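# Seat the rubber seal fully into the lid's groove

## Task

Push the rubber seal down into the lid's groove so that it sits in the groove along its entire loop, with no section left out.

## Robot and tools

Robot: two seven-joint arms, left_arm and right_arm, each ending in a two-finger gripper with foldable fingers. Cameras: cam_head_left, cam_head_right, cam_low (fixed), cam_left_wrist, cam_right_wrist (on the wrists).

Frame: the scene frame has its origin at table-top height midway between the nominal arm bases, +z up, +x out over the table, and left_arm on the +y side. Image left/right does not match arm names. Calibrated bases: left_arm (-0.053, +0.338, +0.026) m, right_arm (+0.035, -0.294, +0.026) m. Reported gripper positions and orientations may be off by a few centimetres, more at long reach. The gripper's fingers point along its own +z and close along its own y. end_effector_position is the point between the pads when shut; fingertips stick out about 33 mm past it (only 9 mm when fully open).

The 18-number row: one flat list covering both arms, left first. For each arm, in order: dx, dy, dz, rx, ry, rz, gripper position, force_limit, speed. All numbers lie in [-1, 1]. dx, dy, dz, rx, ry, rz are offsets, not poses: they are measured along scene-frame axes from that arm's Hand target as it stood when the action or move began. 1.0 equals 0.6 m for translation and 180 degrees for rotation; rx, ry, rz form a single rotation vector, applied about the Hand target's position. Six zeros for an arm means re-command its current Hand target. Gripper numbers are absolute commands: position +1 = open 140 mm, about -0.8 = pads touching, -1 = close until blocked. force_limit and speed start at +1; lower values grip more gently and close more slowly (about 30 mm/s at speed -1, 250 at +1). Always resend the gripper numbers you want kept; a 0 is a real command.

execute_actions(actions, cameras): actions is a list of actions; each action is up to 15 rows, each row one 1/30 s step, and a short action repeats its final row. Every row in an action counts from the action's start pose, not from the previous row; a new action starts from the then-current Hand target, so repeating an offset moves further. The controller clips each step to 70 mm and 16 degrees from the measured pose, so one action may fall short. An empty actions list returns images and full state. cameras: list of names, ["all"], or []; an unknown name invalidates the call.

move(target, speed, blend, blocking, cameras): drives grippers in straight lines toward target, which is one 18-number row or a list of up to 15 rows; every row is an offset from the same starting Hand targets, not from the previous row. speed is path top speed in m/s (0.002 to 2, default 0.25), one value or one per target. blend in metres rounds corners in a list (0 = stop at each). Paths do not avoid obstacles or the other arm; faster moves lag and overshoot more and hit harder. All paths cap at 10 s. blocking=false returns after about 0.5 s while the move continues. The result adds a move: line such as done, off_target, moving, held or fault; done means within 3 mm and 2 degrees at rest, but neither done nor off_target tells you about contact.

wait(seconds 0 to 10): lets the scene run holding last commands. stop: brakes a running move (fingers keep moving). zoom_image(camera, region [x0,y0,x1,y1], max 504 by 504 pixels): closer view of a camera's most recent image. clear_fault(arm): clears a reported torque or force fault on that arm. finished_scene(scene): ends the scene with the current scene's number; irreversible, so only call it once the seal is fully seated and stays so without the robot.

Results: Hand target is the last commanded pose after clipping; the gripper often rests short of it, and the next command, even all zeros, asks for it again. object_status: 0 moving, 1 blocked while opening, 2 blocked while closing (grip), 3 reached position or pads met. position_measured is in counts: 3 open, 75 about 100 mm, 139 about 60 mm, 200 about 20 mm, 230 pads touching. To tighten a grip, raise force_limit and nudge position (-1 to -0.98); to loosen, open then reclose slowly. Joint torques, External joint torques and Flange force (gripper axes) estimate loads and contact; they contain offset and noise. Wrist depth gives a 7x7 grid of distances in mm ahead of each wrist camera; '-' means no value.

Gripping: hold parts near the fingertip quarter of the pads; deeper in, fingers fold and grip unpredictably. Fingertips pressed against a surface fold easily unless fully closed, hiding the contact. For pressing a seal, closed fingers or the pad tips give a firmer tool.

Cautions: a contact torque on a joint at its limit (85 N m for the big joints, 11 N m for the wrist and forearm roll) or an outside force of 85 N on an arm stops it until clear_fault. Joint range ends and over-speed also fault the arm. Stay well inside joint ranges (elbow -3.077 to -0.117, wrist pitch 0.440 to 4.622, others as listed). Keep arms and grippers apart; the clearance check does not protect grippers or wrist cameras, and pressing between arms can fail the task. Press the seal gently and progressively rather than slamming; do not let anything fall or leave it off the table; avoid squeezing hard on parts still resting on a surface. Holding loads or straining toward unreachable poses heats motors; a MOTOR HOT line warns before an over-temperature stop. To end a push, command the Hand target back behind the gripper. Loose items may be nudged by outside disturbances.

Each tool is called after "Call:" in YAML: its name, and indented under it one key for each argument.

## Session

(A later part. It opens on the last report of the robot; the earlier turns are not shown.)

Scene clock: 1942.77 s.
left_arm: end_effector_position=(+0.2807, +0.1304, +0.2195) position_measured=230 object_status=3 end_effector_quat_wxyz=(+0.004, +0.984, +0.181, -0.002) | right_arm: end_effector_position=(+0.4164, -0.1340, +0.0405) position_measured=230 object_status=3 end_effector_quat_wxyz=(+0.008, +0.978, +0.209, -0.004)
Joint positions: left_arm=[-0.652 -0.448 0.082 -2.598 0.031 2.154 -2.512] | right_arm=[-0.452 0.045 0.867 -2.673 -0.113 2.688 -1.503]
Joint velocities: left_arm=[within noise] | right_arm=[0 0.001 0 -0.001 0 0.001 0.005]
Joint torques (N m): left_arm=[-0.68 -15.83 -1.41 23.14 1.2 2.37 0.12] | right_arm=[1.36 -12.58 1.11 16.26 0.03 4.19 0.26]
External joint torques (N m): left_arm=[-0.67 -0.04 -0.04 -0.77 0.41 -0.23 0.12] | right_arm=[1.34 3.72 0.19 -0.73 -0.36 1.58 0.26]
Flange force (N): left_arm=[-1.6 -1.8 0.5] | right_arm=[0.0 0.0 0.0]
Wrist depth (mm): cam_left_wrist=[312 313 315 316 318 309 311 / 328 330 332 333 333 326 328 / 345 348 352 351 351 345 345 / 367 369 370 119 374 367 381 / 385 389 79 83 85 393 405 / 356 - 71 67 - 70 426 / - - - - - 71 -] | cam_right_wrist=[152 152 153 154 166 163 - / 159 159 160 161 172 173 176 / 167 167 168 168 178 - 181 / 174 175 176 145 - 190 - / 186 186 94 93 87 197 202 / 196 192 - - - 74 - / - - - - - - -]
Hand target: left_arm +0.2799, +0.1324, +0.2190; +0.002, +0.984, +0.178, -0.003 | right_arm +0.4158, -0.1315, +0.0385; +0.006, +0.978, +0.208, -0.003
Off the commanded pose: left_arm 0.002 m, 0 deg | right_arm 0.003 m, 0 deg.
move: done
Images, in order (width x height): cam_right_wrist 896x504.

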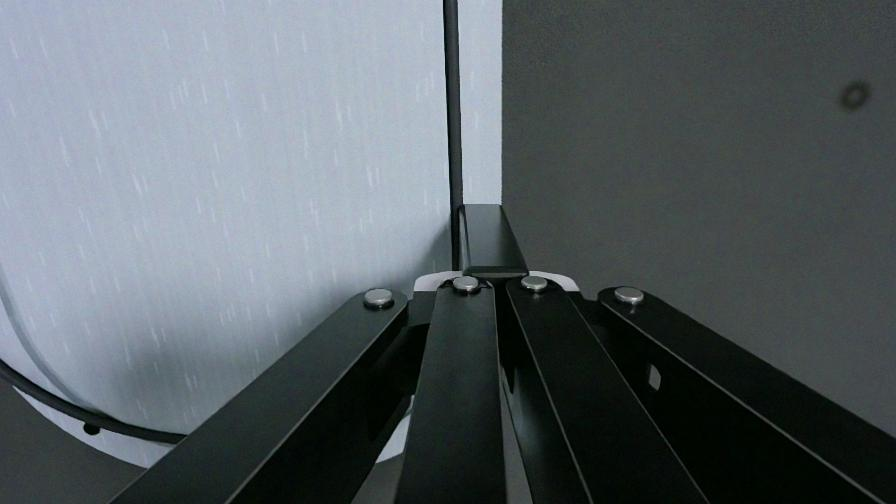

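Call:
move:
  target:
    - [0,0,0,0,0,0,-1,-1,-1, 0,0,0.02,0,0,0,-1,-1,-1]
    - [0,0,0,0,0,0,-1,-1,-1, -0.0065,0.014,0.02,0,0,0,-1,-1,-1]
    - [0,0,0,0,0,0,-1,-1,-1, -0.0065,0.014,0.0033,0,0,0,-1,-1,-1]
  speed: [0.05,0.05,0.03]
  cameras: ["cam_right_wrist"]

Call:
move:
  target:
    - [0,0,0,0,0,0,-1,-1,-1, 0,0,-0.005,0,0,0,-1,-1,-1]
  speed: [0.03]

Scene clock: 1956.27 s.
left_arm: end_effector_position=(+0.2807, +0.1304, +0.2195) position_measured=230 object_status=3 end_effector_quat_wxyz=(+0.004, +0.984, +0.181, -0.002) | right_arm: end_effector_position=(+0.4106, -0.1231, +0.0411) position_measured=230 object_status=3 end_effector_quat_wxyz=(+0.007, +0.978, +0.210, -0.005)
Joint positions: left_arm=[-0.652 -0.448 0.082 -2.598 0.031 2.154 -2.512] | right_arm=[-0.439 0.04 0.884 -2.675 -0.095 2.686 -1.491]
Joint velocities: left_arm=[within noise] | right_arm=[0 0 0.001 -0.001 0 0 0.005]
Joint torques (N m): left_arm=[-0.69 -15.85 -1.43 23.14 1.2 2.37 0.1] | right_arm=[-0.08 -14.98 -0.37 16.72 -0.24 3.15 0.09]
External joint torques (N m): left_arm=[-0.71 -0.05 -0.1 -0.79 0.41 -0.24 0.1] | right_arm=[-0.03 0.85 -1.13 -0.26 -0.63 0.55 0.09]
Flange force (N): left_arm=[-1.8 -1.8 0.5] | right_arm=[0.0 0.0 0.0]
Wrist depth (mm): cam_left_wrist=[312 312 316 316 318 310 311 / 328 330 332 333 332 327 324 / 345 347 350 352 351 345 346 / 368 370 370 119 372 366 381 / 384 387 79 83 85 395 405 / 352 - 71 67 - 70 428 / - - - - - 71 -] | cam_right_wrist=[153 153 153 153 160 167 165 / 160 160 160 160 161 - 170 / 168 168 168 169 - - 180 / 175 177 177 144 191 189 192 / 187 187 94 93 87 87 - / 200 193 - - - 74 - / - - - - - - -]
Hand target: left_arm +0.2799, +0.1324, +0.2190; +0.002, +0.984, +0.178, -0.003 | right_arm +0.4119, -0.1231, +0.0405; +0.006, +0.978, +0.208, -0.003
Off the commanded pose: left_arm 0.002 m, 0 deg | right_arm 0.001 m, 0 deg.
move: done
Images, in order (width x height): cam_right_wrist 896x504.

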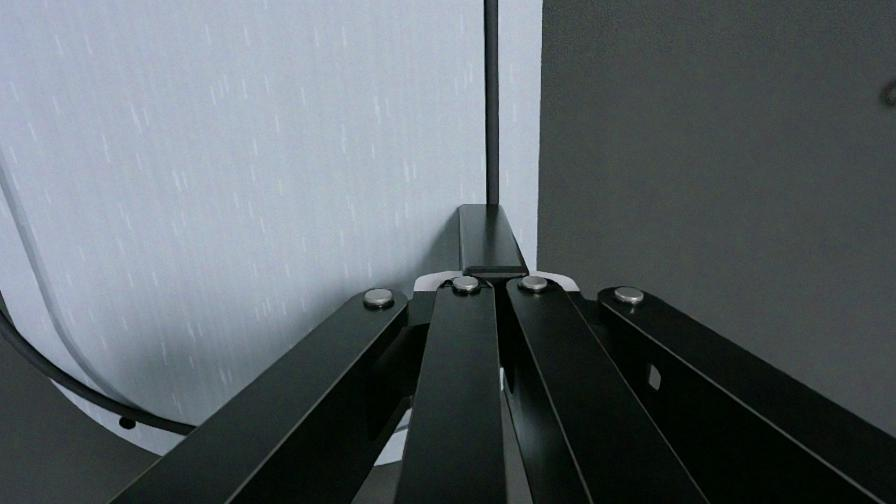

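Scene clock: 1957.33 s.
left_arm: end_effector_position=(+0.2807, +0.1304, +0.2195) position_measured=230 object_status=3 end_effector_quat_wxyz=(+0.004, +0.984, +0.181, -0.002) | right_arm: end_effector_position=(+0.4137, -0.1225, +0.0408) position_measured=230 object_status=3 end_effector_quat_wxyz=(+0.008, +0.978, +0.210, -0.002)
Joint positions: left_arm=[-0.652 -0.448 0.082 -2.598 0.031 2.154 -2.512] | right_arm=[-0.438 0.049 0.88 -2.67 -0.123 2.691 -1.47]
Joint velocities: left_arm=[within noise] | right_arm=[0.001 0 0 0 -0.001 0 0.007]
Joint torques (N m): left_arm=[-0.69 -15.8 -1.46 23.19 1.18 2.38 0.12] | right_arm=[-0.55 -11.64 -0.9 14.47 -0.33 3.45 0.16]
External joint torques (N m): left_arm=[-0.67 -0.05 -0.08 -0.72 0.4 -0.22 0.11] | right_arm=[-0.55 4.48 -1.89 -2.55 -0.72 0.83 0.16]
Flange force (N): left_arm=[-1.6 -1.6 0.5] | right_arm=[0.0 0.0 0.0]
Wrist depth (mm): cam_left_wrist=[312 313 314 317 318 309 311 / 328 330 333 334 333 325 326 / 348 350 350 352 350 345 348 / 365 371 371 119 371 365 381 / 387 387 79 83 85 393 405 / 354 - 71 67 - 70 428 / - - - - - 71 -] | cam_right_wrist=[153 153 153 153 163 164 - / 160 160 160 160 172 - 175 / 167 167 168 168 179 182 182 / 174 176 177 145 188 190 188 / 185 186 94 93 87 87 202 / 193 192 - - - 74 210 / - - - - - - -]
Hand target: left_arm +0.2799, +0.1324, +0.2190; +0.002, +0.984, +0.178, -0.003 | right_arm +0.4119, -0.1231, +0.0375; +0.006, +0.978, +0.208, -0.003
Off the commanded pose: left_arm 0.002 m, 0 deg | right_arm 0.004 m, 0 deg.
move: off_target (right_arm)

Call:
move:
  target:
    - [0,0,0,0,0,0,-1,-1,-1, 0,0,0.0208,0,0,0,-1,-1,-1]
    - [0,0,0,0,0,0,-1,-1,-1, -0.0407,-0.0113,0.0208,0,0,0,-1,-1,-1]
    - [0,0,0,0,0,0,-1,-1,-1, -0.0407,-0.0113,0.0117,0,0,0,-1,-1,-1]
    - [0,0,0,0,0,0,-1,-1,-1, -0.034,-0.0258,0.0117,0,0,0,-1,-1,-1]
  speed: [0.06,0.1,0.05,0.03]
  cameras: ["cam_right_wrist"]

Call:
move:
  target:
    - [0,0,0,0,0,0,-1,-1,-1, -0.0025,0.0053,-0.0117,0,0,0,-1,-1,-1]
  speed: [0.03]
  cameras: ["cam_right_wrist"]

Scene clock: 1972.03 s.
left_arm: end_effector_position=(+0.2807, +0.1304, +0.2195) position_measured=230 object_status=3 end_effector_quat_wxyz=(+0.004, +0.984, +0.181, -0.002) | right_arm: end_effector_position=(+0.3905, -0.1383, +0.0446) position_measured=230 object_status=3 end_effector_quat_wxyz=(+0.006, +0.979, +0.204, -0.005)
Joint positions: left_arm=[-0.652 -0.448 0.082 -2.598 0.031 2.154 -2.512] | right_arm=[-0.403 -0.069 0.872 -2.754 0.1 2.696 -1.633]
Joint velocities: left_arm=[within noise] | right_arm=[-0.001 0.001 0 -0.001 -0.001 0.001 -0.006]
Joint torques (N m): left_arm=[-0.69 -15.84 -1.46 23.17 1.19 2.38 0.11] | right_arm=[-0.21 -14.17 -1.37 17.06 -0.07 2.72 -0.32]
External joint torques (N m): left_arm=[-0.67 -0.18 -0.09 -0.64 0.41 -0.21 0.11] | right_arm=[-0.19 -0.36 -0.05 0.02 -0.46 0.1 -0.32]
Flange force (N): left_arm=[-1.7 -1.8 0.2] | right_arm=[0.0 0.0 0.0]
Wrist depth (mm): cam_left_wrist=[313 313 314 315 318 310 311 / 328 330 331 333 334 325 329 / 346 351 349 353 351 344 346 / 365 370 371 120 374 366 381 / 384 388 79 83 85 394 405 / 353 - 71 67 - 70 427 / - - - - - 71 -] | cam_right_wrist=[157 157 157 157 - - 168 / 164 164 164 164 175 176 175 / 172 172 172 171 183 185 185 / 182 181 181 145 193 - - / 191 192 94 93 87 83 - / - 198 - - - 74 - / - - - - - - -]
Hand target: left_arm +0.2799, +0.1324, +0.2190; +0.002, +0.984, +0.178, -0.003 | right_arm +0.3915, -0.1385, +0.0445; +0.006, +0.978, +0.208, -0.003
Off the commanded pose: left_arm 0.002 m, 0 deg | right_arm 0.001 m, 0 deg.
move: done
Images, in order (width x height): cam_right_wrist 896x504.

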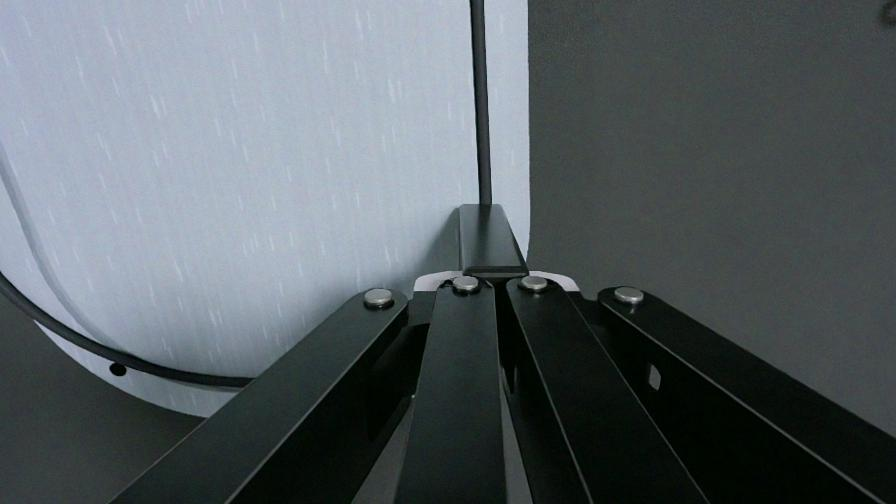

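Scene clock: 1973.40 s.
left_arm: end_effector_position=(+0.2807, +0.1304, +0.2195) position_measured=230 object_status=3 end_effector_quat_wxyz=(+0.004, +0.984, +0.181, -0.002) | right_arm: end_effector_position=(+0.3946, -0.1375, +0.0410) position_measured=230 object_status=3 end_effector_quat_wxyz=(+0.008, +0.978, +0.207, +0.000)
Joint positions: left_arm=[-0.652 -0.448 0.082 -2.598 0.031 2.154 -2.512] | right_arm=[-0.418 -0.043 0.878 -2.75 0.043 2.719 -1.596]
Joint velocities: left_arm=[within noise] | right_arm=[0.001 0 0.001 0.001 0 -0.001 0.005]
Joint torques (N m): left_arm=[-0.67 -15.86 -1.44 23.19 1.18 2.37 0.11] | right_arm=[1.52 -9.87 1.64 14.18 0.25 2.92 0.24]
External joint torques (N m): left_arm=[-0.66 -0.1 -0.07 -0.7 0.4 -0.23 0.11] | right_arm=[1.54 4.22 2.46 -2.63 -0.13 0.28 0.24]
Flange force (N): left_arm=[-1.7 -1.7 0.3] | right_arm=[0.0 0.0 0.0]
Wrist depth (mm): cam_left_wrist=[312 315 314 316 317 309 312 / 329 331 331 333 331 327 327 / 347 346 351 350 351 345 346 / 366 369 370 119 372 367 381 / 385 387 79 83 85 393 405 / 355 - 71 67 - 70 430 / - - - - - 71 -] | cam_right_wrist=[153 153 154 154 164 - 167 / 160 161 161 161 171 172 173 / 168 168 168 168 - 182 180 / 177 177 177 145 174 191 - / 186 186 94 93 87 197 199 / 192 192 - - - 74 - / - - - - - - -]
Hand target: left_arm +0.2799, +0.1324, +0.2190; +0.002, +0.984, +0.178, -0.003 | right_arm +0.3900, -0.1354, +0.0375; +0.006, +0.978, +0.208, -0.003
Off the commanded pose: left_arm 0.002 m, 0 deg | right_arm 0.006 m, 0 deg.
move: off_target (right_arm)
Images, in order (width x height): cam_right_wrist 896x504.

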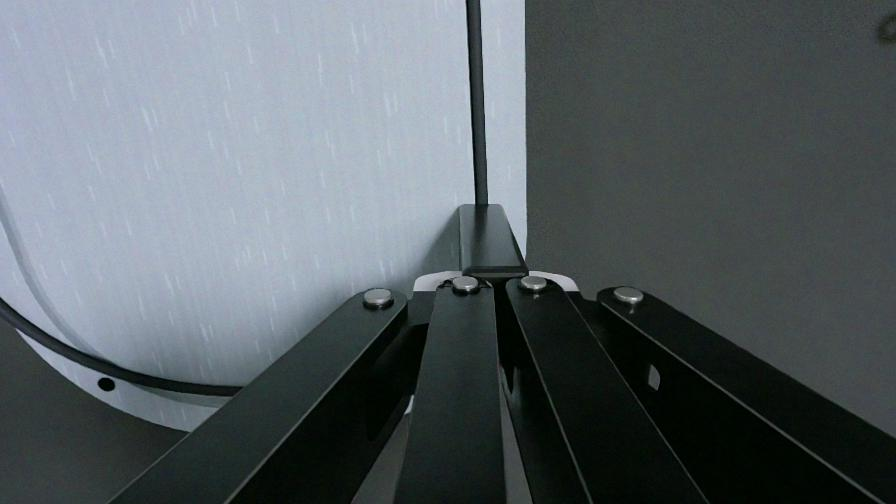

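Call:
move:
  target:
    - [0,0,0,0,0,0,-1,-1,-1, 0,0,0.03,0,0,0,-1,-1,-1]
    - [0,0,0,0,0,0,-1,-1,-1, 0.02,0.04,0.1,0,0,0,-1,-1,-1]
  speed: [0.06,0.1]
  cameras: ["cam_right_wrist","cam_head_left","cam_head_right"]

Call:
zoom_image:
  camera: "cam_head_left"
  region: [400, 310, 570, 465]

Scene clock: 1984.60 s.
left_arm: end_effector_position=(+0.2807, +0.1304, +0.2195) position_measured=230 object_status=3 end_effector_quat_wxyz=(+0.004, +0.984, +0.181, -0.002) | right_arm: end_effector_position=(+0.4025, -0.1115, +0.0969) position_measured=230 object_status=3 end_effector_quat_wxyz=(+0.006, +0.978, +0.207, -0.002)
Joint positions: left_arm=[-0.652 -0.448 0.082 -2.598 0.031 2.154 -2.512] | right_arm=[-0.301 -0.203 0.828 -2.667 0.234 2.508 -1.69]
Joint velocities: left_arm=[within noise] | right_arm=[0.002 -0.002 0 0.001 0.001 -0.003 -0.002]
Joint torques (N m): left_arm=[-0.68 -15.79 -1.44 23.16 1.2 2.38 0.06] | right_arm=[1.02 -14.68 -3.83 19.92 0.91 2.45 -0.29]
External joint torques (N m): left_arm=[-0.68 -0.04 -0.09 -0.75 0.41 -0.22 0.06] | right_arm=[1.01 -1.68 -0.01 0.31 0.39 -0.16 -0.29]
Flange force (N): left_arm=[-1.7 -1.6 0.5] | right_arm=[-9.9 -0.7 -9.6]
Wrist depth (mm): cam_left_wrist=[313 314 315 316 318 305 312 / 327 330 331 333 333 327 325 / 347 350 351 351 351 344 350 / 367 370 370 119 373 366 380 / 384 388 79 83 85 393 404 / 354 - 71 67 - 70 428 / - - - - - 71 -] | cam_right_wrist=[207 206 206 206 202 - - / 212 216 216 216 220 - 234 / - 226 226 226 - - 235 / - 236 238 131 238 - - / 259 248 94 93 87 82 - / - - - - - 74 - / - - - - - - -]
Hand target: left_arm +0.2799, +0.1324, +0.2190; +0.002, +0.984, +0.178, -0.003 | right_arm +0.4020, -0.1114, +0.0975; +0.006, +0.978, +0.208, -0.003
Off the commanded pose: left_arm 0.002 m, 0 deg | right_arm 0.001 m, 0 deg.
move: done
Images, in order (width x height): cam_head_left 896x504, cam_head_right 896x504, cam_right_wrist 896x504.

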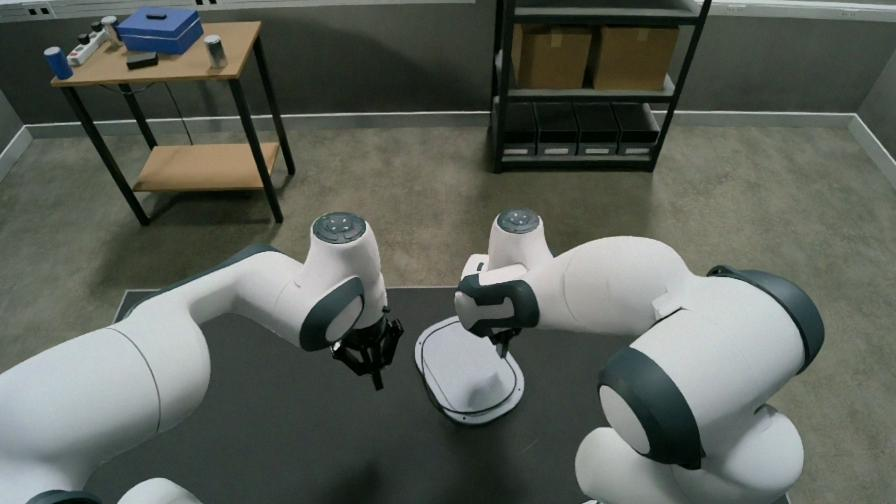

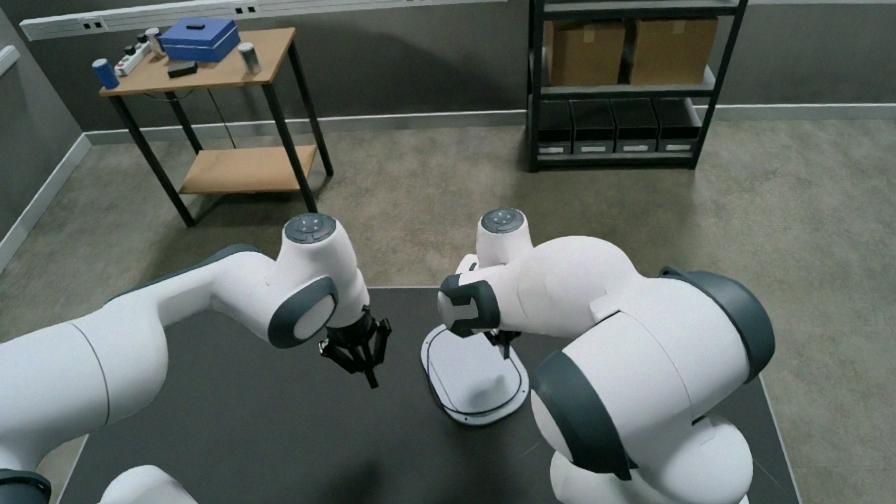

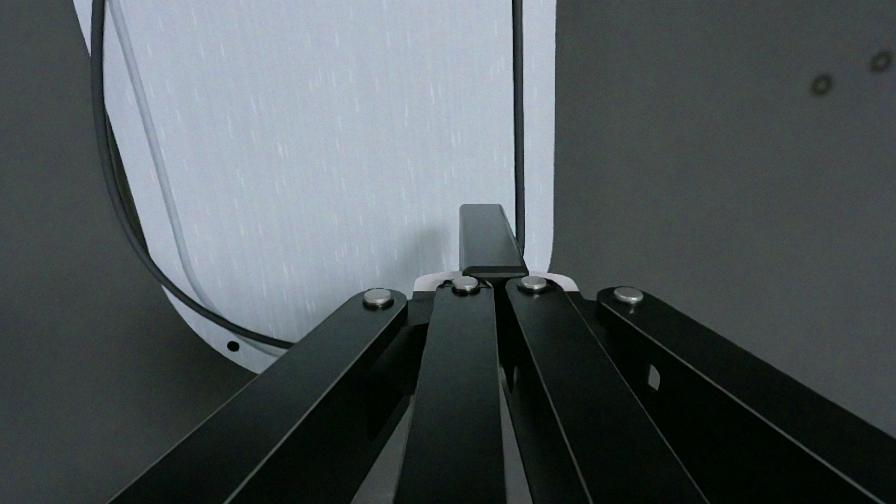

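Scaled by 2.965 from the camera's 896x504 image, which has a finer 1280x720 frame.

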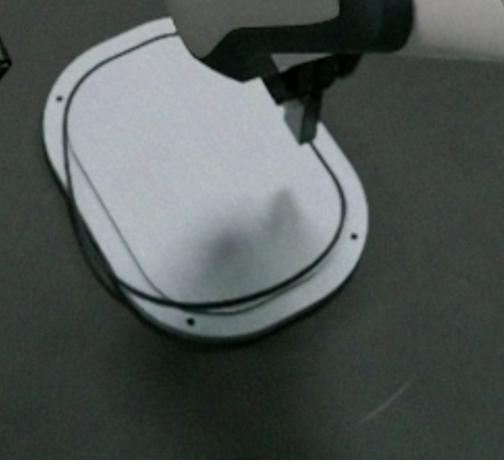

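Call:
move:
  target:
    - [0,0,0,0,0,0,-1,-1,-1, -0.0708,-0.0555,-0.0708,0,0,0,-1,-1,-1]
    - [0,0,0,0,0,0,-1,-1,-1, -0.0708,-0.0555,-0.0883,0,0,0,-1,-1,-1]
    - [0,0,0,0,0,0,-1,-1,-1, -0.0708,-0.0555,-0.0983,0,0,0,-1,-1,-1]
  speed: [0.12,0.05,0.03]
  cameras: ["cam_right_wrist","cam_head_left"]

Scene clock: 2006.63 s.
left_arm: end_effector_position=(+0.2807, +0.1304, +0.2195) position_measured=230 object_status=3 end_effector_quat_wxyz=(+0.004, +0.984, +0.181, -0.002) | right_arm: end_effector_position=(+0.3631, -0.1448, +0.0430) position_measured=230 object_status=3 end_effector_quat_wxyz=(+0.008, +0.978, +0.209, +0.000)
Joint positions: left_arm=[-0.652 -0.448 0.082 -2.598 0.031 2.154 -2.512] | right_arm=[-0.3 -0.157 0.828 -2.842 0.249 2.719 -1.726]
Joint velocities: left_arm=[within noise] | right_arm=[0 -0.001 0.002 0.001 0.001 0.003 0.006]
Joint torques (N m): left_arm=[-0.69 -15.84 -1.44 23.19 1.2 2.38 0.12] | right_arm=[-0.41 -5.4 -1.13 13.25 0.04 3.76 0.07]
External joint torques (N m): left_arm=[-0.66 -0.15 -0.04 -0.64 0.41 -0.21 0.12] | right_arm=[-0.4 6.92 1.5 -3.21 -0.34 1.15 0.07]
Flange force (N): left_arm=[-1.6 -1.8 0.2] | right_arm=[0.0 0.0 0.0]
Wrist depth (mm): cam_left_wrist=[312 313 314 316 317 309 312 / 328 331 330 335 335 327 328 / 346 349 351 352 353 345 343 / 366 369 370 119 372 367 380 / 383 387 79 83 85 393 403 / 356 - 71 67 - 70 427 / - - - - - 71 -] | cam_right_wrist=[156 156 156 156 158 165 168 / 163 163 163 163 172 - 176 / 170 170 171 169 182 180 185 / 178 179 180 145 188 - 194 / - 190 94 93 87 87 - / - 209 - - - 74 - / - - - - - - -]
Hand target: left_arm +0.2799, +0.1324, +0.2190; +0.002, +0.984, +0.178, -0.003 | right_arm +0.3595, -0.1447, +0.0385; +0.006, +0.978, +0.208, -0.003
Off the commanded pose: left_arm 0.002 m, 0 deg | right_arm 0.006 m, 0 deg.
move: off_target (right_arm)
Images, in order (width x height): cam_head_left 896x504, cam_right_wrist 896x504.

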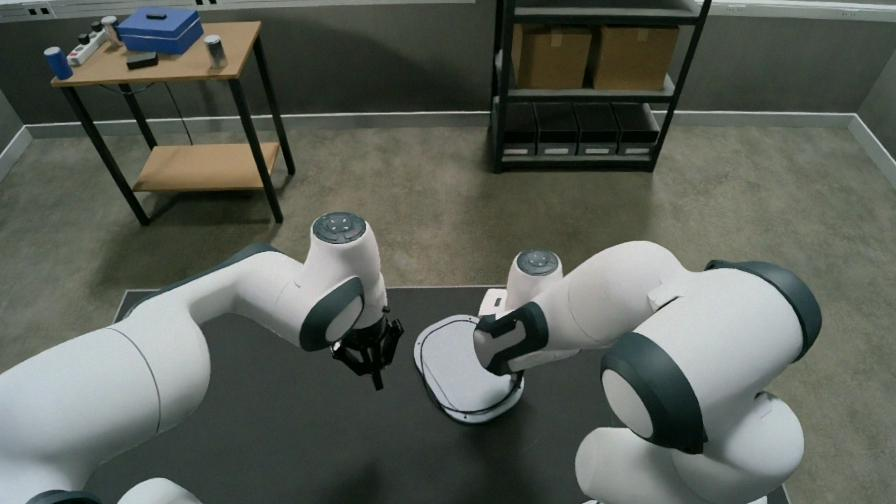

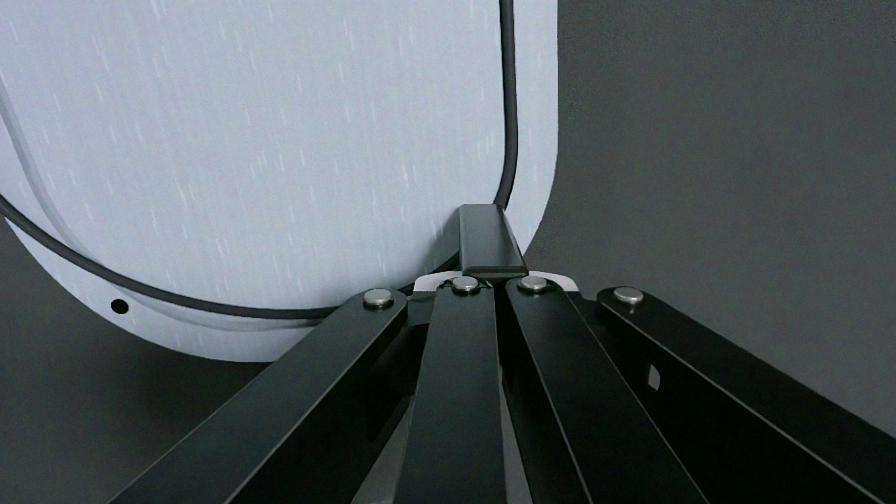

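Call:
move:
  target:
    - [0,0,0,0,0,0,-1,-1,-1, 0,0,0.006,0,0,0,-1,-1,-1]
    - [0,0,0,0,0,0,-1,-1,-1, -0.002,-0.0083,0.006,0,0,0,-1,-1,-1]
    - [0,0,0,0,0,0,-1,-1,-1, -0.003,-0.0063,-0.002,0,0,0,-1,-1,-1]
  speed: [0.03,0.03,0.03]
  cameras: ["cam_right_wrist"]

Scene clock: 2016.67 s.
left_arm: end_effector_position=(+0.2807, +0.1304, +0.2195) position_measured=230 object_status=3 end_effector_quat_wxyz=(+0.004, +0.984, +0.181, -0.002) | right_arm: end_effector_position=(+0.3603, -0.1484, +0.0405) position_measured=230 object_status=3 end_effector_quat_wxyz=(+0.007, +0.978, +0.209, -0.001)
Joint positions: left_arm=[-0.652 -0.448 0.082 -2.598 0.031 2.154 -2.512] | right_arm=[-0.291 -0.156 0.813 -2.854 0.253 2.729 -1.736]
Joint velocities: left_arm=[within noise] | right_arm=[-0.001 0.001 0.001 0 -0.002 0.001 0.005]
Joint torques (N m): left_arm=[-0.71 -15.86 -1.41 23.2 1.19 2.36 0.12] | right_arm=[-0.02 -7.99 -1.23 14.05 0.03 3.31 0.06]
External joint torques (N m): left_arm=[-0.75 -0.09 -0.08 -0.71 0.4 -0.24 0.12] | right_arm=[-0.01 4.51 1.32 -2.31 -0.35 0.68 0.06]
Flange force (N): left_arm=[-1.7 -1.7 0.3] | right_arm=[0.0 0.0 0.0]
Wrist depth (mm): cam_left_wrist=[313 313 316 317 317 310 312 / 328 330 331 333 333 325 328 / 347 348 351 352 352 344 342 / 367 368 369 119 371 367 380 / 384 388 79 83 85 393 405 / 355 - 71 67 - 70 427 / - - - - - 71 -] | cam_right_wrist=[154 153 153 153 153 164 166 / 161 159 161 161 173 - - / 167 168 168 168 179 181 185 / 177 177 177 145 188 191 188 / 186 186 94 93 87 98 - / - - - - - 74 - / - - - - - - -]
Hand target: left_arm +0.2799, +0.1324, +0.2190; +0.002, +0.984, +0.178, -0.003 | right_arm +0.3577, -0.1484, +0.0373; +0.006, +0.978, +0.208, -0.003
Off the commanded pose: left_arm 0.002 m, 0 deg | right_arm 0.004 m, 0 deg.
move: off_target (right_arm)
Images, in order (width x height): cam_right_wrist 896x504.

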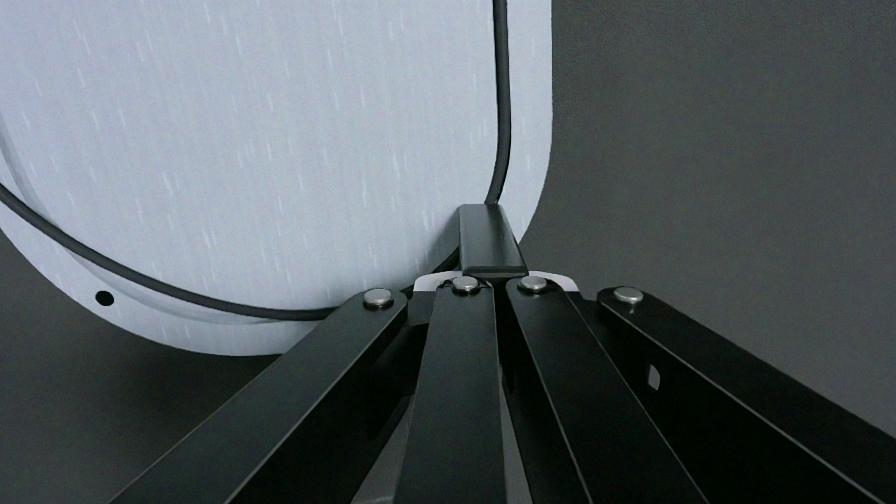

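Call:
move:
  target:
    - [0,0,0,0,0,0,-1,-1,-1, 0,0,0.0245,0,0,0,-1,-1,-1]
    - [0,0,0,0,0,0,-1,-1,-1, -0.0405,0.0197,0.0245,0,0,0,-1,-1,-1]
    - [0,0,0,0,0,0,-1,-1,-1, -0.0405,0.0197,0.0112,0,0,0,-1,-1,-1]
    - [0,0,0,0,0,0,-1,-1,-1, -0.0437,0.011,0.0112,0,0,0,-1,-1,-1]
    - [0,0,0,0,0,0,-1,-1,-1, -0.0437,0.012,0.0,0,0,0,-1,-1,-1]
  speed: [0.06,0.1,0.05,0.03,0.03]
  cameras: ["cam_right_wrist"]

Scene clock: 2027.10 s.
left_arm: end_effector_position=(+0.2807, +0.1304, +0.2195) position_measured=230 object_status=3 end_effector_quat_wxyz=(+0.004, +0.984, +0.181, -0.002) | right_arm: end_effector_position=(+0.3336, -0.1412, +0.0403) position_measured=230 object_status=3 end_effector_quat_wxyz=(+0.006, +0.978, +0.208, -0.002)
Joint positions: left_arm=[-0.652 -0.448 0.082 -2.598 0.031 2.154 -2.512] | right_arm=[-0.185 -0.22 0.795 -2.911 0.366 2.723 -1.758]
Joint velocities: left_arm=[within noise] | right_arm=[-0.003 0 0.002 0 0 0.006 0.003]
Joint torques (N m): left_arm=[-0.65 -15.84 -1.37 23.12 1.21 2.38 0.14] | right_arm=[-0.15 -6.55 -2.02 14.08 0.08 3.49 0.17]
External joint torques (N m): left_arm=[-0.64 -0.05 0 -0.77 0.42 -0.22 0.14] | right_arm=[-0.15 4.7 1.28 -1.98 -0.29 0.87 0.17]
Flange force (N): left_arm=[-1.5 -1.9 0.6] | right_arm=[13.6 -1.5 31.8]
Wrist depth (mm): cam_left_wrist=[313 314 314 317 318 309 312 / 330 330 330 333 331 326 329 / 347 347 351 352 352 345 347 / 368 369 370 119 371 380 343 / 386 388 79 83 85 392 406 / 354 - 71 67 - 70 428 / - - - - - 71 -] | cam_right_wrist=[154 153 154 153 154 162 - / 161 160 160 160 160 - - / 169 168 168 168 169 180 181 / 189 177 175 145 - - - / - 200 94 93 87 82 - / 211 207 - - - 74 209 / - - - - - - -]
Hand target: left_arm +0.2799, +0.1324, +0.2190; +0.002, +0.984, +0.178, -0.003 | right_arm +0.3315, -0.1412, +0.0373; +0.006, +0.978, +0.208, -0.003
Off the commanded pose: left_arm 0.002 m, 0 deg | right_arm 0.004 m, 0 deg.
move: off_target (right_arm)
Images, in order (width x height): cam_right_wrist 896x504.

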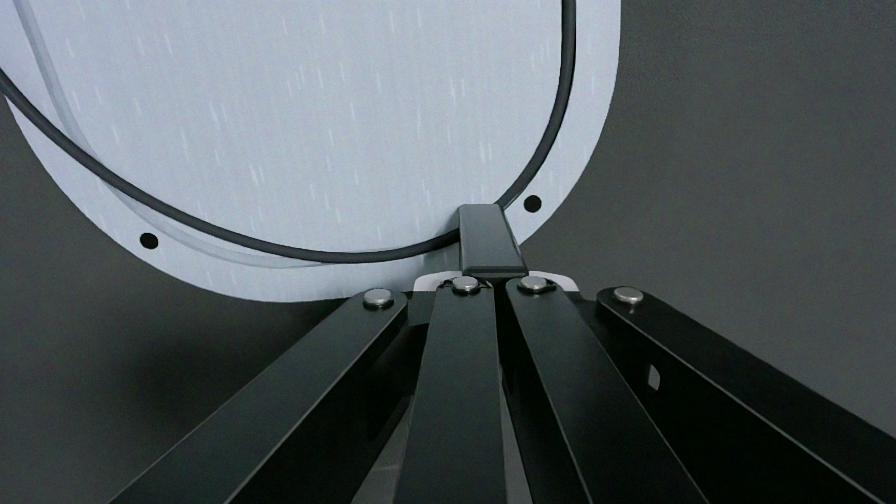

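Call:
move:
  target:
    - [0,0,0,0,0,0,-1,-1,-1, 0,0,0.0245,0,0,0,-1,-1,-1]
    - [0,0,0,0,0,0,-1,-1,-1, -0.0358,0.0273,0.0245,0,0,0,-1,-1,-1]
    - [0,0,0,0,0,0,-1,-1,-1, -0.0358,0.0273,0.0112,0,0,0,-1,-1,-1]
    - [0,0,0,0,0,0,-1,-1,-1, -0.0398,0.023,0.0112,0,0,0,-1,-1,-1]
    - [0,0,0,0,0,0,-1,-1,-1, -0.0382,0.0248,0.0028,0,0,0,-1,-1,-1]
  speed: [0.06,0.1,0.05,0.03,0.03]
  cameras: ["cam_right_wrist"]

Scene clock: 2041.50 s.
left_arm: end_effector_position=(+0.2807, +0.1304, +0.2195) position_measured=230 object_status=3 end_effector_quat_wxyz=(+0.004, +0.984, +0.181, -0.002) | right_arm: end_effector_position=(+0.3078, -0.1269, +0.0401) position_measured=230 object_status=3 end_effector_quat_wxyz=(+0.006, +0.978, +0.208, -0.005)
Joint positions: left_arm=[-0.652 -0.448 0.082 -2.598 0.031 2.154 -2.512] | right_arm=[-0.093 -0.269 0.806 -2.947 0.454 2.705 -1.742]
Joint velocities: left_arm=[within noise] | right_arm=[-0.002 0 0.003 0 -0.001 0.003 0.001]
Joint torques (N m): left_arm=[-0.71 -15.84 -1.47 23.15 1.2 2.38 0.14] | right_arm=[-0.88 -7.01 -3.09 15.55 0.08 3.57 0.19]
External joint torques (N m): left_arm=[-0.65 -0.13 -0.05 -0.65 0.41 -0.21 0.14] | right_arm=[-0.87 3.03 0.8 -0.41 -0.31 0.96 0.19]
Flange force (N): left_arm=[-1.5 -1.8 0.3] | right_arm=[15.1 -0.8 25.3]
Wrist depth (mm): cam_left_wrist=[312 312 315 317 318 309 311 / 329 329 332 333 331 326 328 / 347 347 351 353 354 344 347 / 366 370 370 119 373 382 347 / 386 387 79 83 85 392 259 / 354 - 71 67 - 70 427 / - - - - - 71 -] | cam_right_wrist=[154 153 153 153 153 152 165 / - 160 160 160 160 167 171 / - 170 166 168 168 - - / 195 188 192 132 188 - - / 198 - 94 93 87 82 - / - - - - - 74 208 / - - - - - - -]
Hand target: left_arm +0.2799, +0.1324, +0.2190; +0.002, +0.984, +0.178, -0.003 | right_arm +0.3085, -0.1264, +0.0390; +0.006, +0.978, +0.208, -0.003
Off the commanded pose: left_arm 0.002 m, 0 deg | right_arm 0.001 m, 0 deg.
move: done
Images, in order (width x height): cam_right_wrist 896x504.

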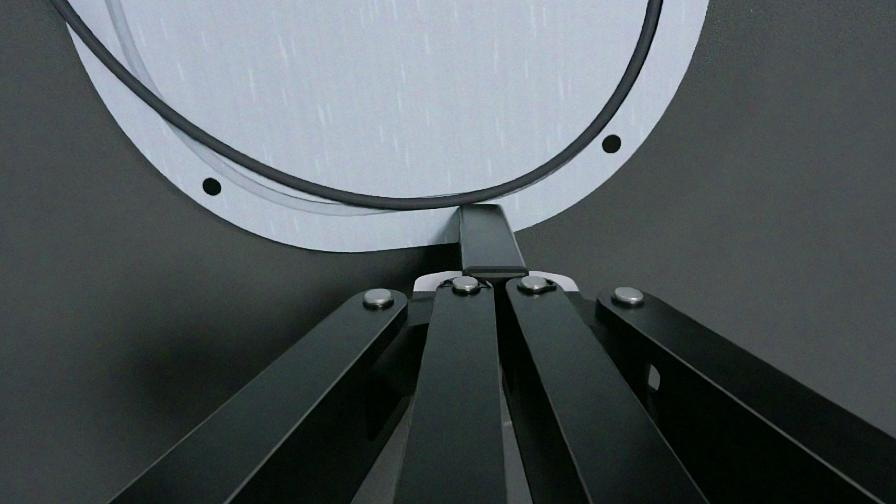

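Call:
move:
  target:
    - [0,0,0,0,0,0,-1,-1,-1, 0,0,0.0217,0,0,0,-1,-1,-1]
    - [0,0,0,0,0,0,-1,-1,-1, 0.0150,0.007,0.0217,0,0,0,-1,-1,-1]
    - [0,0,0,0,0,0,-1,-1,-1, 0.0150,0.007,-0.0008,0,0,0,-1,-1,-1]
  speed: [0.06,0.1,0.03]
  cameras: ["cam_right_wrist"]

Scene clock: 2054.43 s.
left_arm: end_effector_position=(+0.2807, +0.1304, +0.2195) position_measured=230 object_status=3 end_effector_quat_wxyz=(+0.004, +0.984, +0.181, -0.002) | right_arm: end_effector_position=(+0.3181, -0.1219, +0.0404) position_measured=230 object_status=3 end_effector_quat_wxyz=(+0.006, +0.978, +0.209, -0.003)
Joint positions: left_arm=[-0.652 -0.448 0.082 -2.598 0.031 2.154 -2.512] | right_arm=[-0.14 -0.24 0.834 -2.917 0.414 2.711 -1.721]
Joint velocities: left_arm=[within noise] | right_arm=[-0.002 0 0.001 0 -0.001 0.003 0.005]
Joint torques (N m): left_arm=[-0.7 -15.83 -1.42 23.18 1.19 2.38 0.11] | right_arm=[-0.99 -6.81 -2.43 14.63 -0.03 3.42 0.18]
External joint torques (N m): left_arm=[-0.73 -0.06 -0.09 -0.7 0.4 -0.22 0.11] | right_arm=[-1.01 3.58 1.23 -1.43 -0.4 0.81 0.18]
Flange force (N): left_arm=[-1.6 -1.6 0.4] | right_arm=[15.8 -1.1 29.6]
Wrist depth (mm): cam_left_wrist=[313 314 315 317 318 309 310 / 329 330 332 334 333 325 329 / 349 348 352 352 353 345 346 / 369 370 370 119 374 380 336 / 383 387 79 83 85 393 399 / 355 - 71 67 - 70 426 / - - - - - 71 -] | cam_right_wrist=[157 154 153 153 153 153 - / 171 161 160 161 160 164 - / 181 169 168 169 168 - - / - - 177 132 190 - - / - 200 88 93 87 87 199 / - - - - - 74 - / - - - - - - -]
Hand target: left_arm +0.2799, +0.1324, +0.2190; +0.002, +0.984, +0.178, -0.003 | right_arm +0.3175, -0.1222, +0.0385; +0.006, +0.978, +0.208, -0.003
Off the commanded pose: left_arm 0.002 m, 0 deg | right_arm 0.002 m, 0 deg.
move: done
Images, in order (width x height): cam_right_wrist 896x504.

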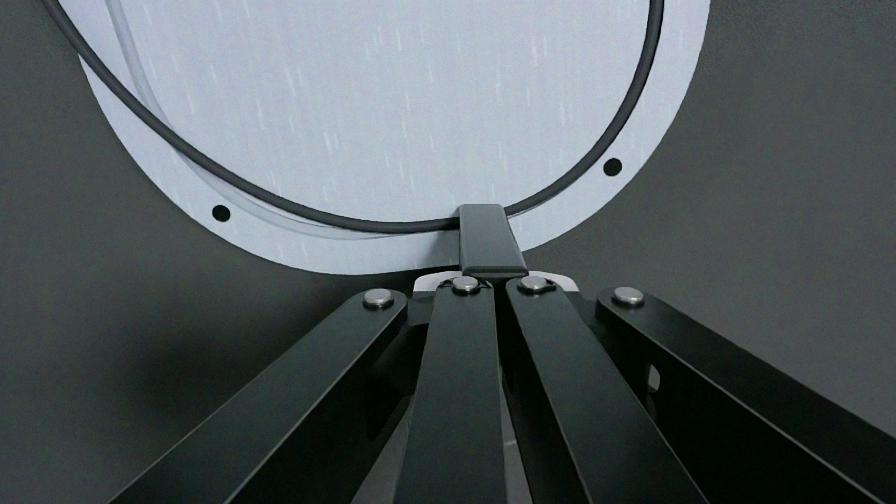

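Call:
move:
  target:
    - [0,0,0,0,0,0,-1,-1,-1, 0,0,0.0225,0,0,0,-1,-1,-1]
    - [0,0,0,0,0,0,-1,-1,-1, -0.0152,0.0498,0.0225,0,0,0,-1,-1,-1]
    - [0,0,0,0,0,0,-1,-1,-1, -0.0152,0.0498,0.0092,0,0,0,-1,-1,-1]
    - [0,0,0,0,0,0,-1,-1,-1, -0.0208,0.0465,0.0092,0,0,0,-1,-1,-1]
    - [0,0,0,0,0,0,-1,-1,-1, -0.018,0.0482,0.0,0,0,0,-1,-1,-1]
  speed: [0.06,0.1,0.05,0.03,0.03]
  cameras: ["cam_right_wrist","cam_head_left"]

Call:
zoom_image:
  camera: "cam_head_left"
  region: [400, 310, 570, 465]

Scene clock: 2093.53 s.
left_arm: end_effector_position=(+0.2807, +0.1304, +0.2195) position_measured=230 object_status=3 end_effector_quat_wxyz=(+0.004, +0.984, +0.181, -0.002) | right_arm: end_effector_position=(+0.3073, -0.0928, +0.0406) position_measured=230 object_status=3 end_effector_quat_wxyz=(+0.006, +0.978, +0.210, -0.003)
Joint positions: left_arm=[-0.652 -0.448 0.082 -2.598 0.031 2.154 -2.512] | right_arm=[-0.136 -0.232 0.918 -2.893 0.426 2.703 -1.643]
Joint torques (N m): left_arm=[-0.7 -15.8 -1.46 23.15 1.18 2.37 0.12] | right_arm=[-1.09 -5.66 -2.57 14.36 0.13 3.72 0.19]
External joint torques (N m): left_arm=[-0.66 -0.05 -0.06 -0.71 0.39 -0.22 0.12] | right_arm=[-1.02 3.71 1.4 -1.68 -0.26 1.11 0.19]
Flange force (N): left_arm=[-1.6 -1.6 0.5] | right_arm=[0.0 0.0 0.0]
Wrist depth (mm): cam_left_wrist=[313 314 316 317 318 310 312 / 328 329 331 333 335 326 328 / 346 349 352 351 355 344 349 / 366 370 370 119 371 378 283 / 386 386 79 83 85 391 221 / 354 - 71 67 - 70 427 / - - - - - 71 -] | cam_right_wrist=[165 155 153 153 153 153 - / 173 169 161 161 161 161 - / - 181 168 168 168 168 179 / - 190 188 145 176 188 - / - - 88 93 87 83 - / - - - - - 74 209 / - - - - - - -]
Hand target: left_arm +0.2799, +0.1324, +0.2190; +0.002, +0.984, +0.178, -0.003 | right_arm +0.3067, -0.0932, +0.0385; +0.006, +0.978, +0.208, -0.003
Off the commanded pose: left_arm 0.002 m, 0 deg | right_arm 0.002 m, 0 deg.
move: done
Images, in order (width x height): cam_head_left 896x504, cam_right_wrist 896x504.

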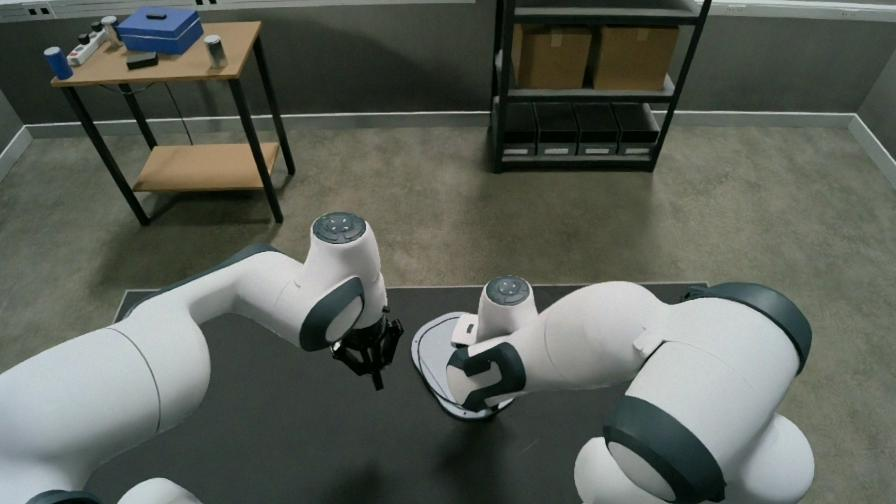

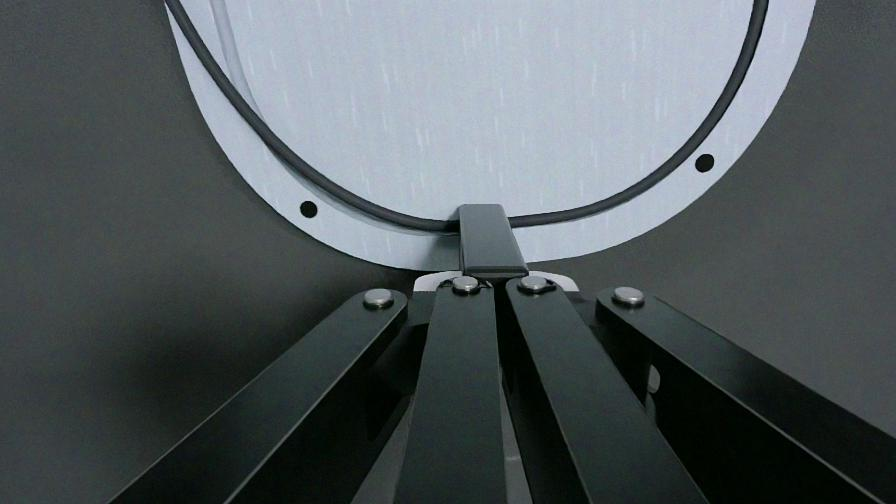

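Scaled by 2.965 from the camera's 896x504 image, which has a finer 1280x720 frame.

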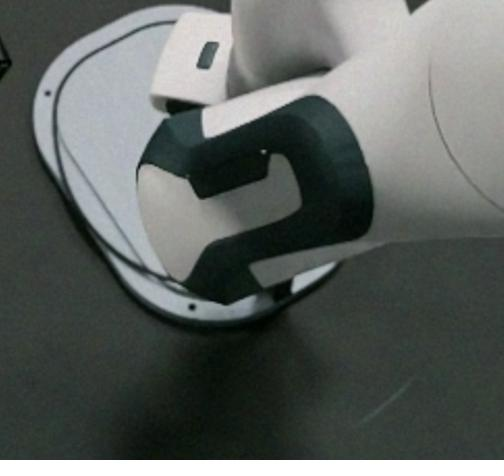

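Call:
zoom_image:
  camera: "cam_right_wrist"
  region: [150, 0, 500, 290]

Scaled by 1.440 from the camera's 896x504 image, which has a finer 1280x720 frame.

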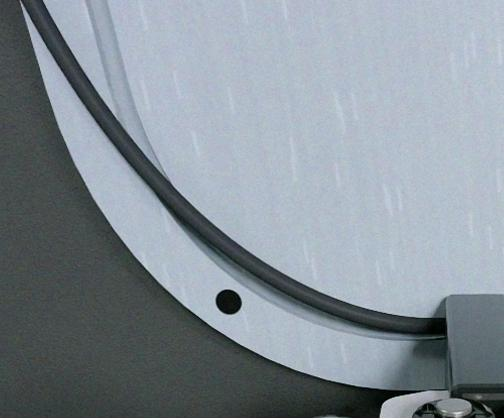

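Call:
move:
  target:
    - [0,0,0,0,0,0,-1,-1,-1, 0,0,0.0225,0,0,0,-1,-1,-1]
    - [0,0,0,0,0,0,-1,-1,-1, -0.012,0.0448,0.0225,0,0,0,-1,-1,-1]
    - [0,0,0,0,0,0,-1,-1,-1, -0.012,0.0448,0.0092,0,0,0,-1,-1,-1]
    - [0,0,0,0,0,0,-1,-1,-1, -0.0192,0.0428,0.0092,0,0,0,-1,-1,-1]
    - [0,0,0,0,0,0,-1,-1,-1, -0.016,0.0437,0.0,0,0,0,-1,-1,-1]
  speed: [0.06,0.1,0.05,0.03,0.03]

Call:
move:
  target:
    - [0,0,0,0,0,0,-1,-1,-1, 0,0,0.0225,0,0,0,-1,-1,-1]
    - [0,0,0,0,0,0,-1,-1,-1, 0.0037,0.0343,0.0225,0,0,0,-1,-1,-1]
    - [0,0,0,0,0,0,-1,-1,-1, 0.0037,0.0343,0.0092,0,0,0,-1,-1,-1]
    - [0,0,0,0,0,0,-1,-1,-1, -0.0072,0.0355,0.0092,0,0,0,-1,-1,-1]
    - [0,0,0,0,0,0,-1,-1,-1, -0.0038,0.0351,0.0,0,0,0,-1,-1,-1]
  speed: [0.06,0.1,0.05,0.03,0.03]
  cameras: ["cam_right_wrist"]

Scene clock: 2130.10 s.
left_arm: end_effector_position=(+0.2807, +0.1304, +0.2195) position_measured=230 object_status=3 end_effector_quat_wxyz=(+0.004, +0.984, +0.181, -0.002) | right_arm: end_effector_position=(+0.3045, -0.0652, +0.0433) position_measured=230 object_status=3 end_effector_quat_wxyz=(+0.005, +0.978, +0.207, +0.005)
Joint positions: left_arm=[-0.652 -0.448 0.082 -2.598 0.031 2.154 -2.512] | right_arm=[-0.158 -0.224 1.007 -2.862 0.428 2.709 -1.57]
Joint torques (N m): left_arm=[-0.67 -15.79 -1.44 23.14 1.2 2.38 0.14] | right_arm=[0.96 -2.77 -1.48 12.83 0.24 1.85 0.16]
External joint torques (N m): left_arm=[-0.7 -0.01 -0.11 -0.78 0.41 -0.23 0.14] | right_arm=[0.94 5.56 2.64 -3.48 -0.15 -0.82 0.15]
Flange force (N): left_arm=[-1.6 -1.6 0.6] | right_arm=[0.0 0.0 0.0]
Wrist depth (mm): cam_left_wrist=[313 314 314 317 318 309 312 / 328 330 331 334 335 325 327 / 349 349 350 352 355 343 348 / 366 369 368 116 372 357 266 / 386 388 79 83 85 205 200 / 354 - 71 67 - 70 180 / - - - - - 71 -] | cam_right_wrist=[167 168 157 157 157 157 157 / 181 - 163 164 164 164 164 / - - 173 170 172 172 186 / - 198 193 132 179 180 190 / - - 88 93 87 87 202 / - 209 - - - 74 210 / - - - - - - -]
Hand target: left_arm +0.2799, +0.1324, +0.2190; +0.002, +0.984, +0.178, -0.003 | right_arm +0.2971, -0.0670, +0.0385; +0.006, +0.978, +0.208, -0.003
Off the commanded pose: left_arm 0.002 m, 0 deg | right_arm 0.009 m, 1 deg.
move: off_target (right_arm)

Scene clock: 2133.43 s.
left_arm: end_effector_position=(+0.2807, +0.1304, +0.2195) position_measured=230 object_status=3 end_effector_quat_wxyz=(+0.004, +0.984, +0.181, -0.002) | right_arm: end_effector_position=(+0.3025, -0.0465, +0.0431) position_measured=230 object_status=3 end_effector_quat_wxyz=(+0.006, +0.979, +0.205, +0.004)
Joint positions: left_arm=[-0.652 -0.448 0.082 -2.598 0.031 2.154 -2.512] | right_arm=[-0.214 -0.199 1.092 -2.827 0.39 2.704 -1.497]
Joint velocities: left_arm=[within noise] | right_arm=[-0.001 0 0 0 0 0.001 0.006]
Joint torques (N m): left_arm=[-0.68 -15.8 -1.39 23.18 1.18 2.38 0.09] | right_arm=[2 -0.12 0.29 13.56 0.53 2.44 0.09]
External joint torques (N m): left_arm=[-0.66 -0.1 -0.01 -0.64 0.4 -0.21 0.09] | right_arm=[1.94 7.17 4.21 -2.85 0.15 -0.2 0.09]
Flange force (N): left_arm=[-1.5 -1.6 0.3] | right_arm=[0.0 0.0 0.0]
Wrist depth (mm): cam_left_wrist=[312 314 314 316 316 309 311 / 327 328 331 334 331 326 327 / 348 348 350 353 355 343 349 / 366 368 370 119 371 289 259 / 383 387 79 83 85 198 187 / 354 - 71 67 - 70 160 / - - - - - 71 -] | cam_right_wrist=[- 168 157 156 156 157 157 / - 172 172 163 163 164 164 / - 183 173 170 172 172 170 / - - 192 132 178 180 - / - 203 88 93 87 83 - / - 209 - - - 74 - / - - - - - - -]
Hand target: left_arm +0.2799, +0.1324, +0.2190; +0.002, +0.984, +0.178, -0.003 | right_arm +0.2949, -0.0460, +0.0385; +0.006, +0.978, +0.208, -0.003
Off the commanded pose: left_arm 0.002 m, 0 deg | right_arm 0.009 m, 1 deg.
move: off_target (right_arm)
Images, in order (width x height): cam_right_wrist 896x504.

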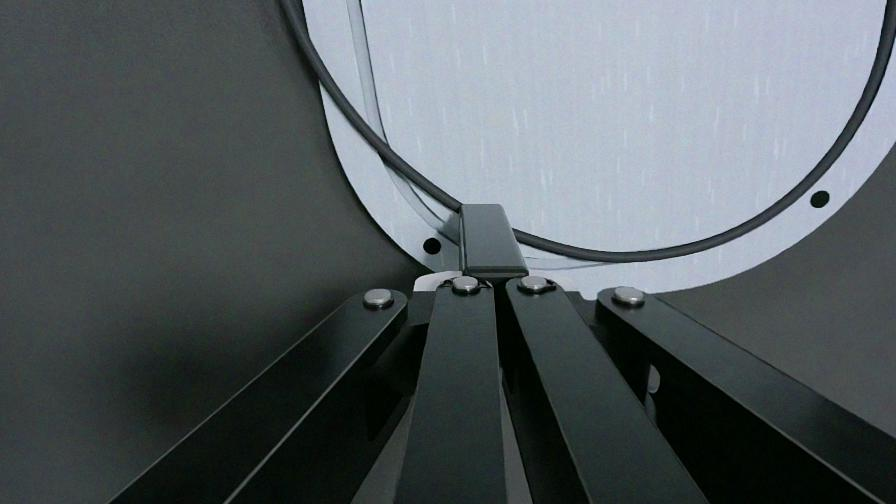

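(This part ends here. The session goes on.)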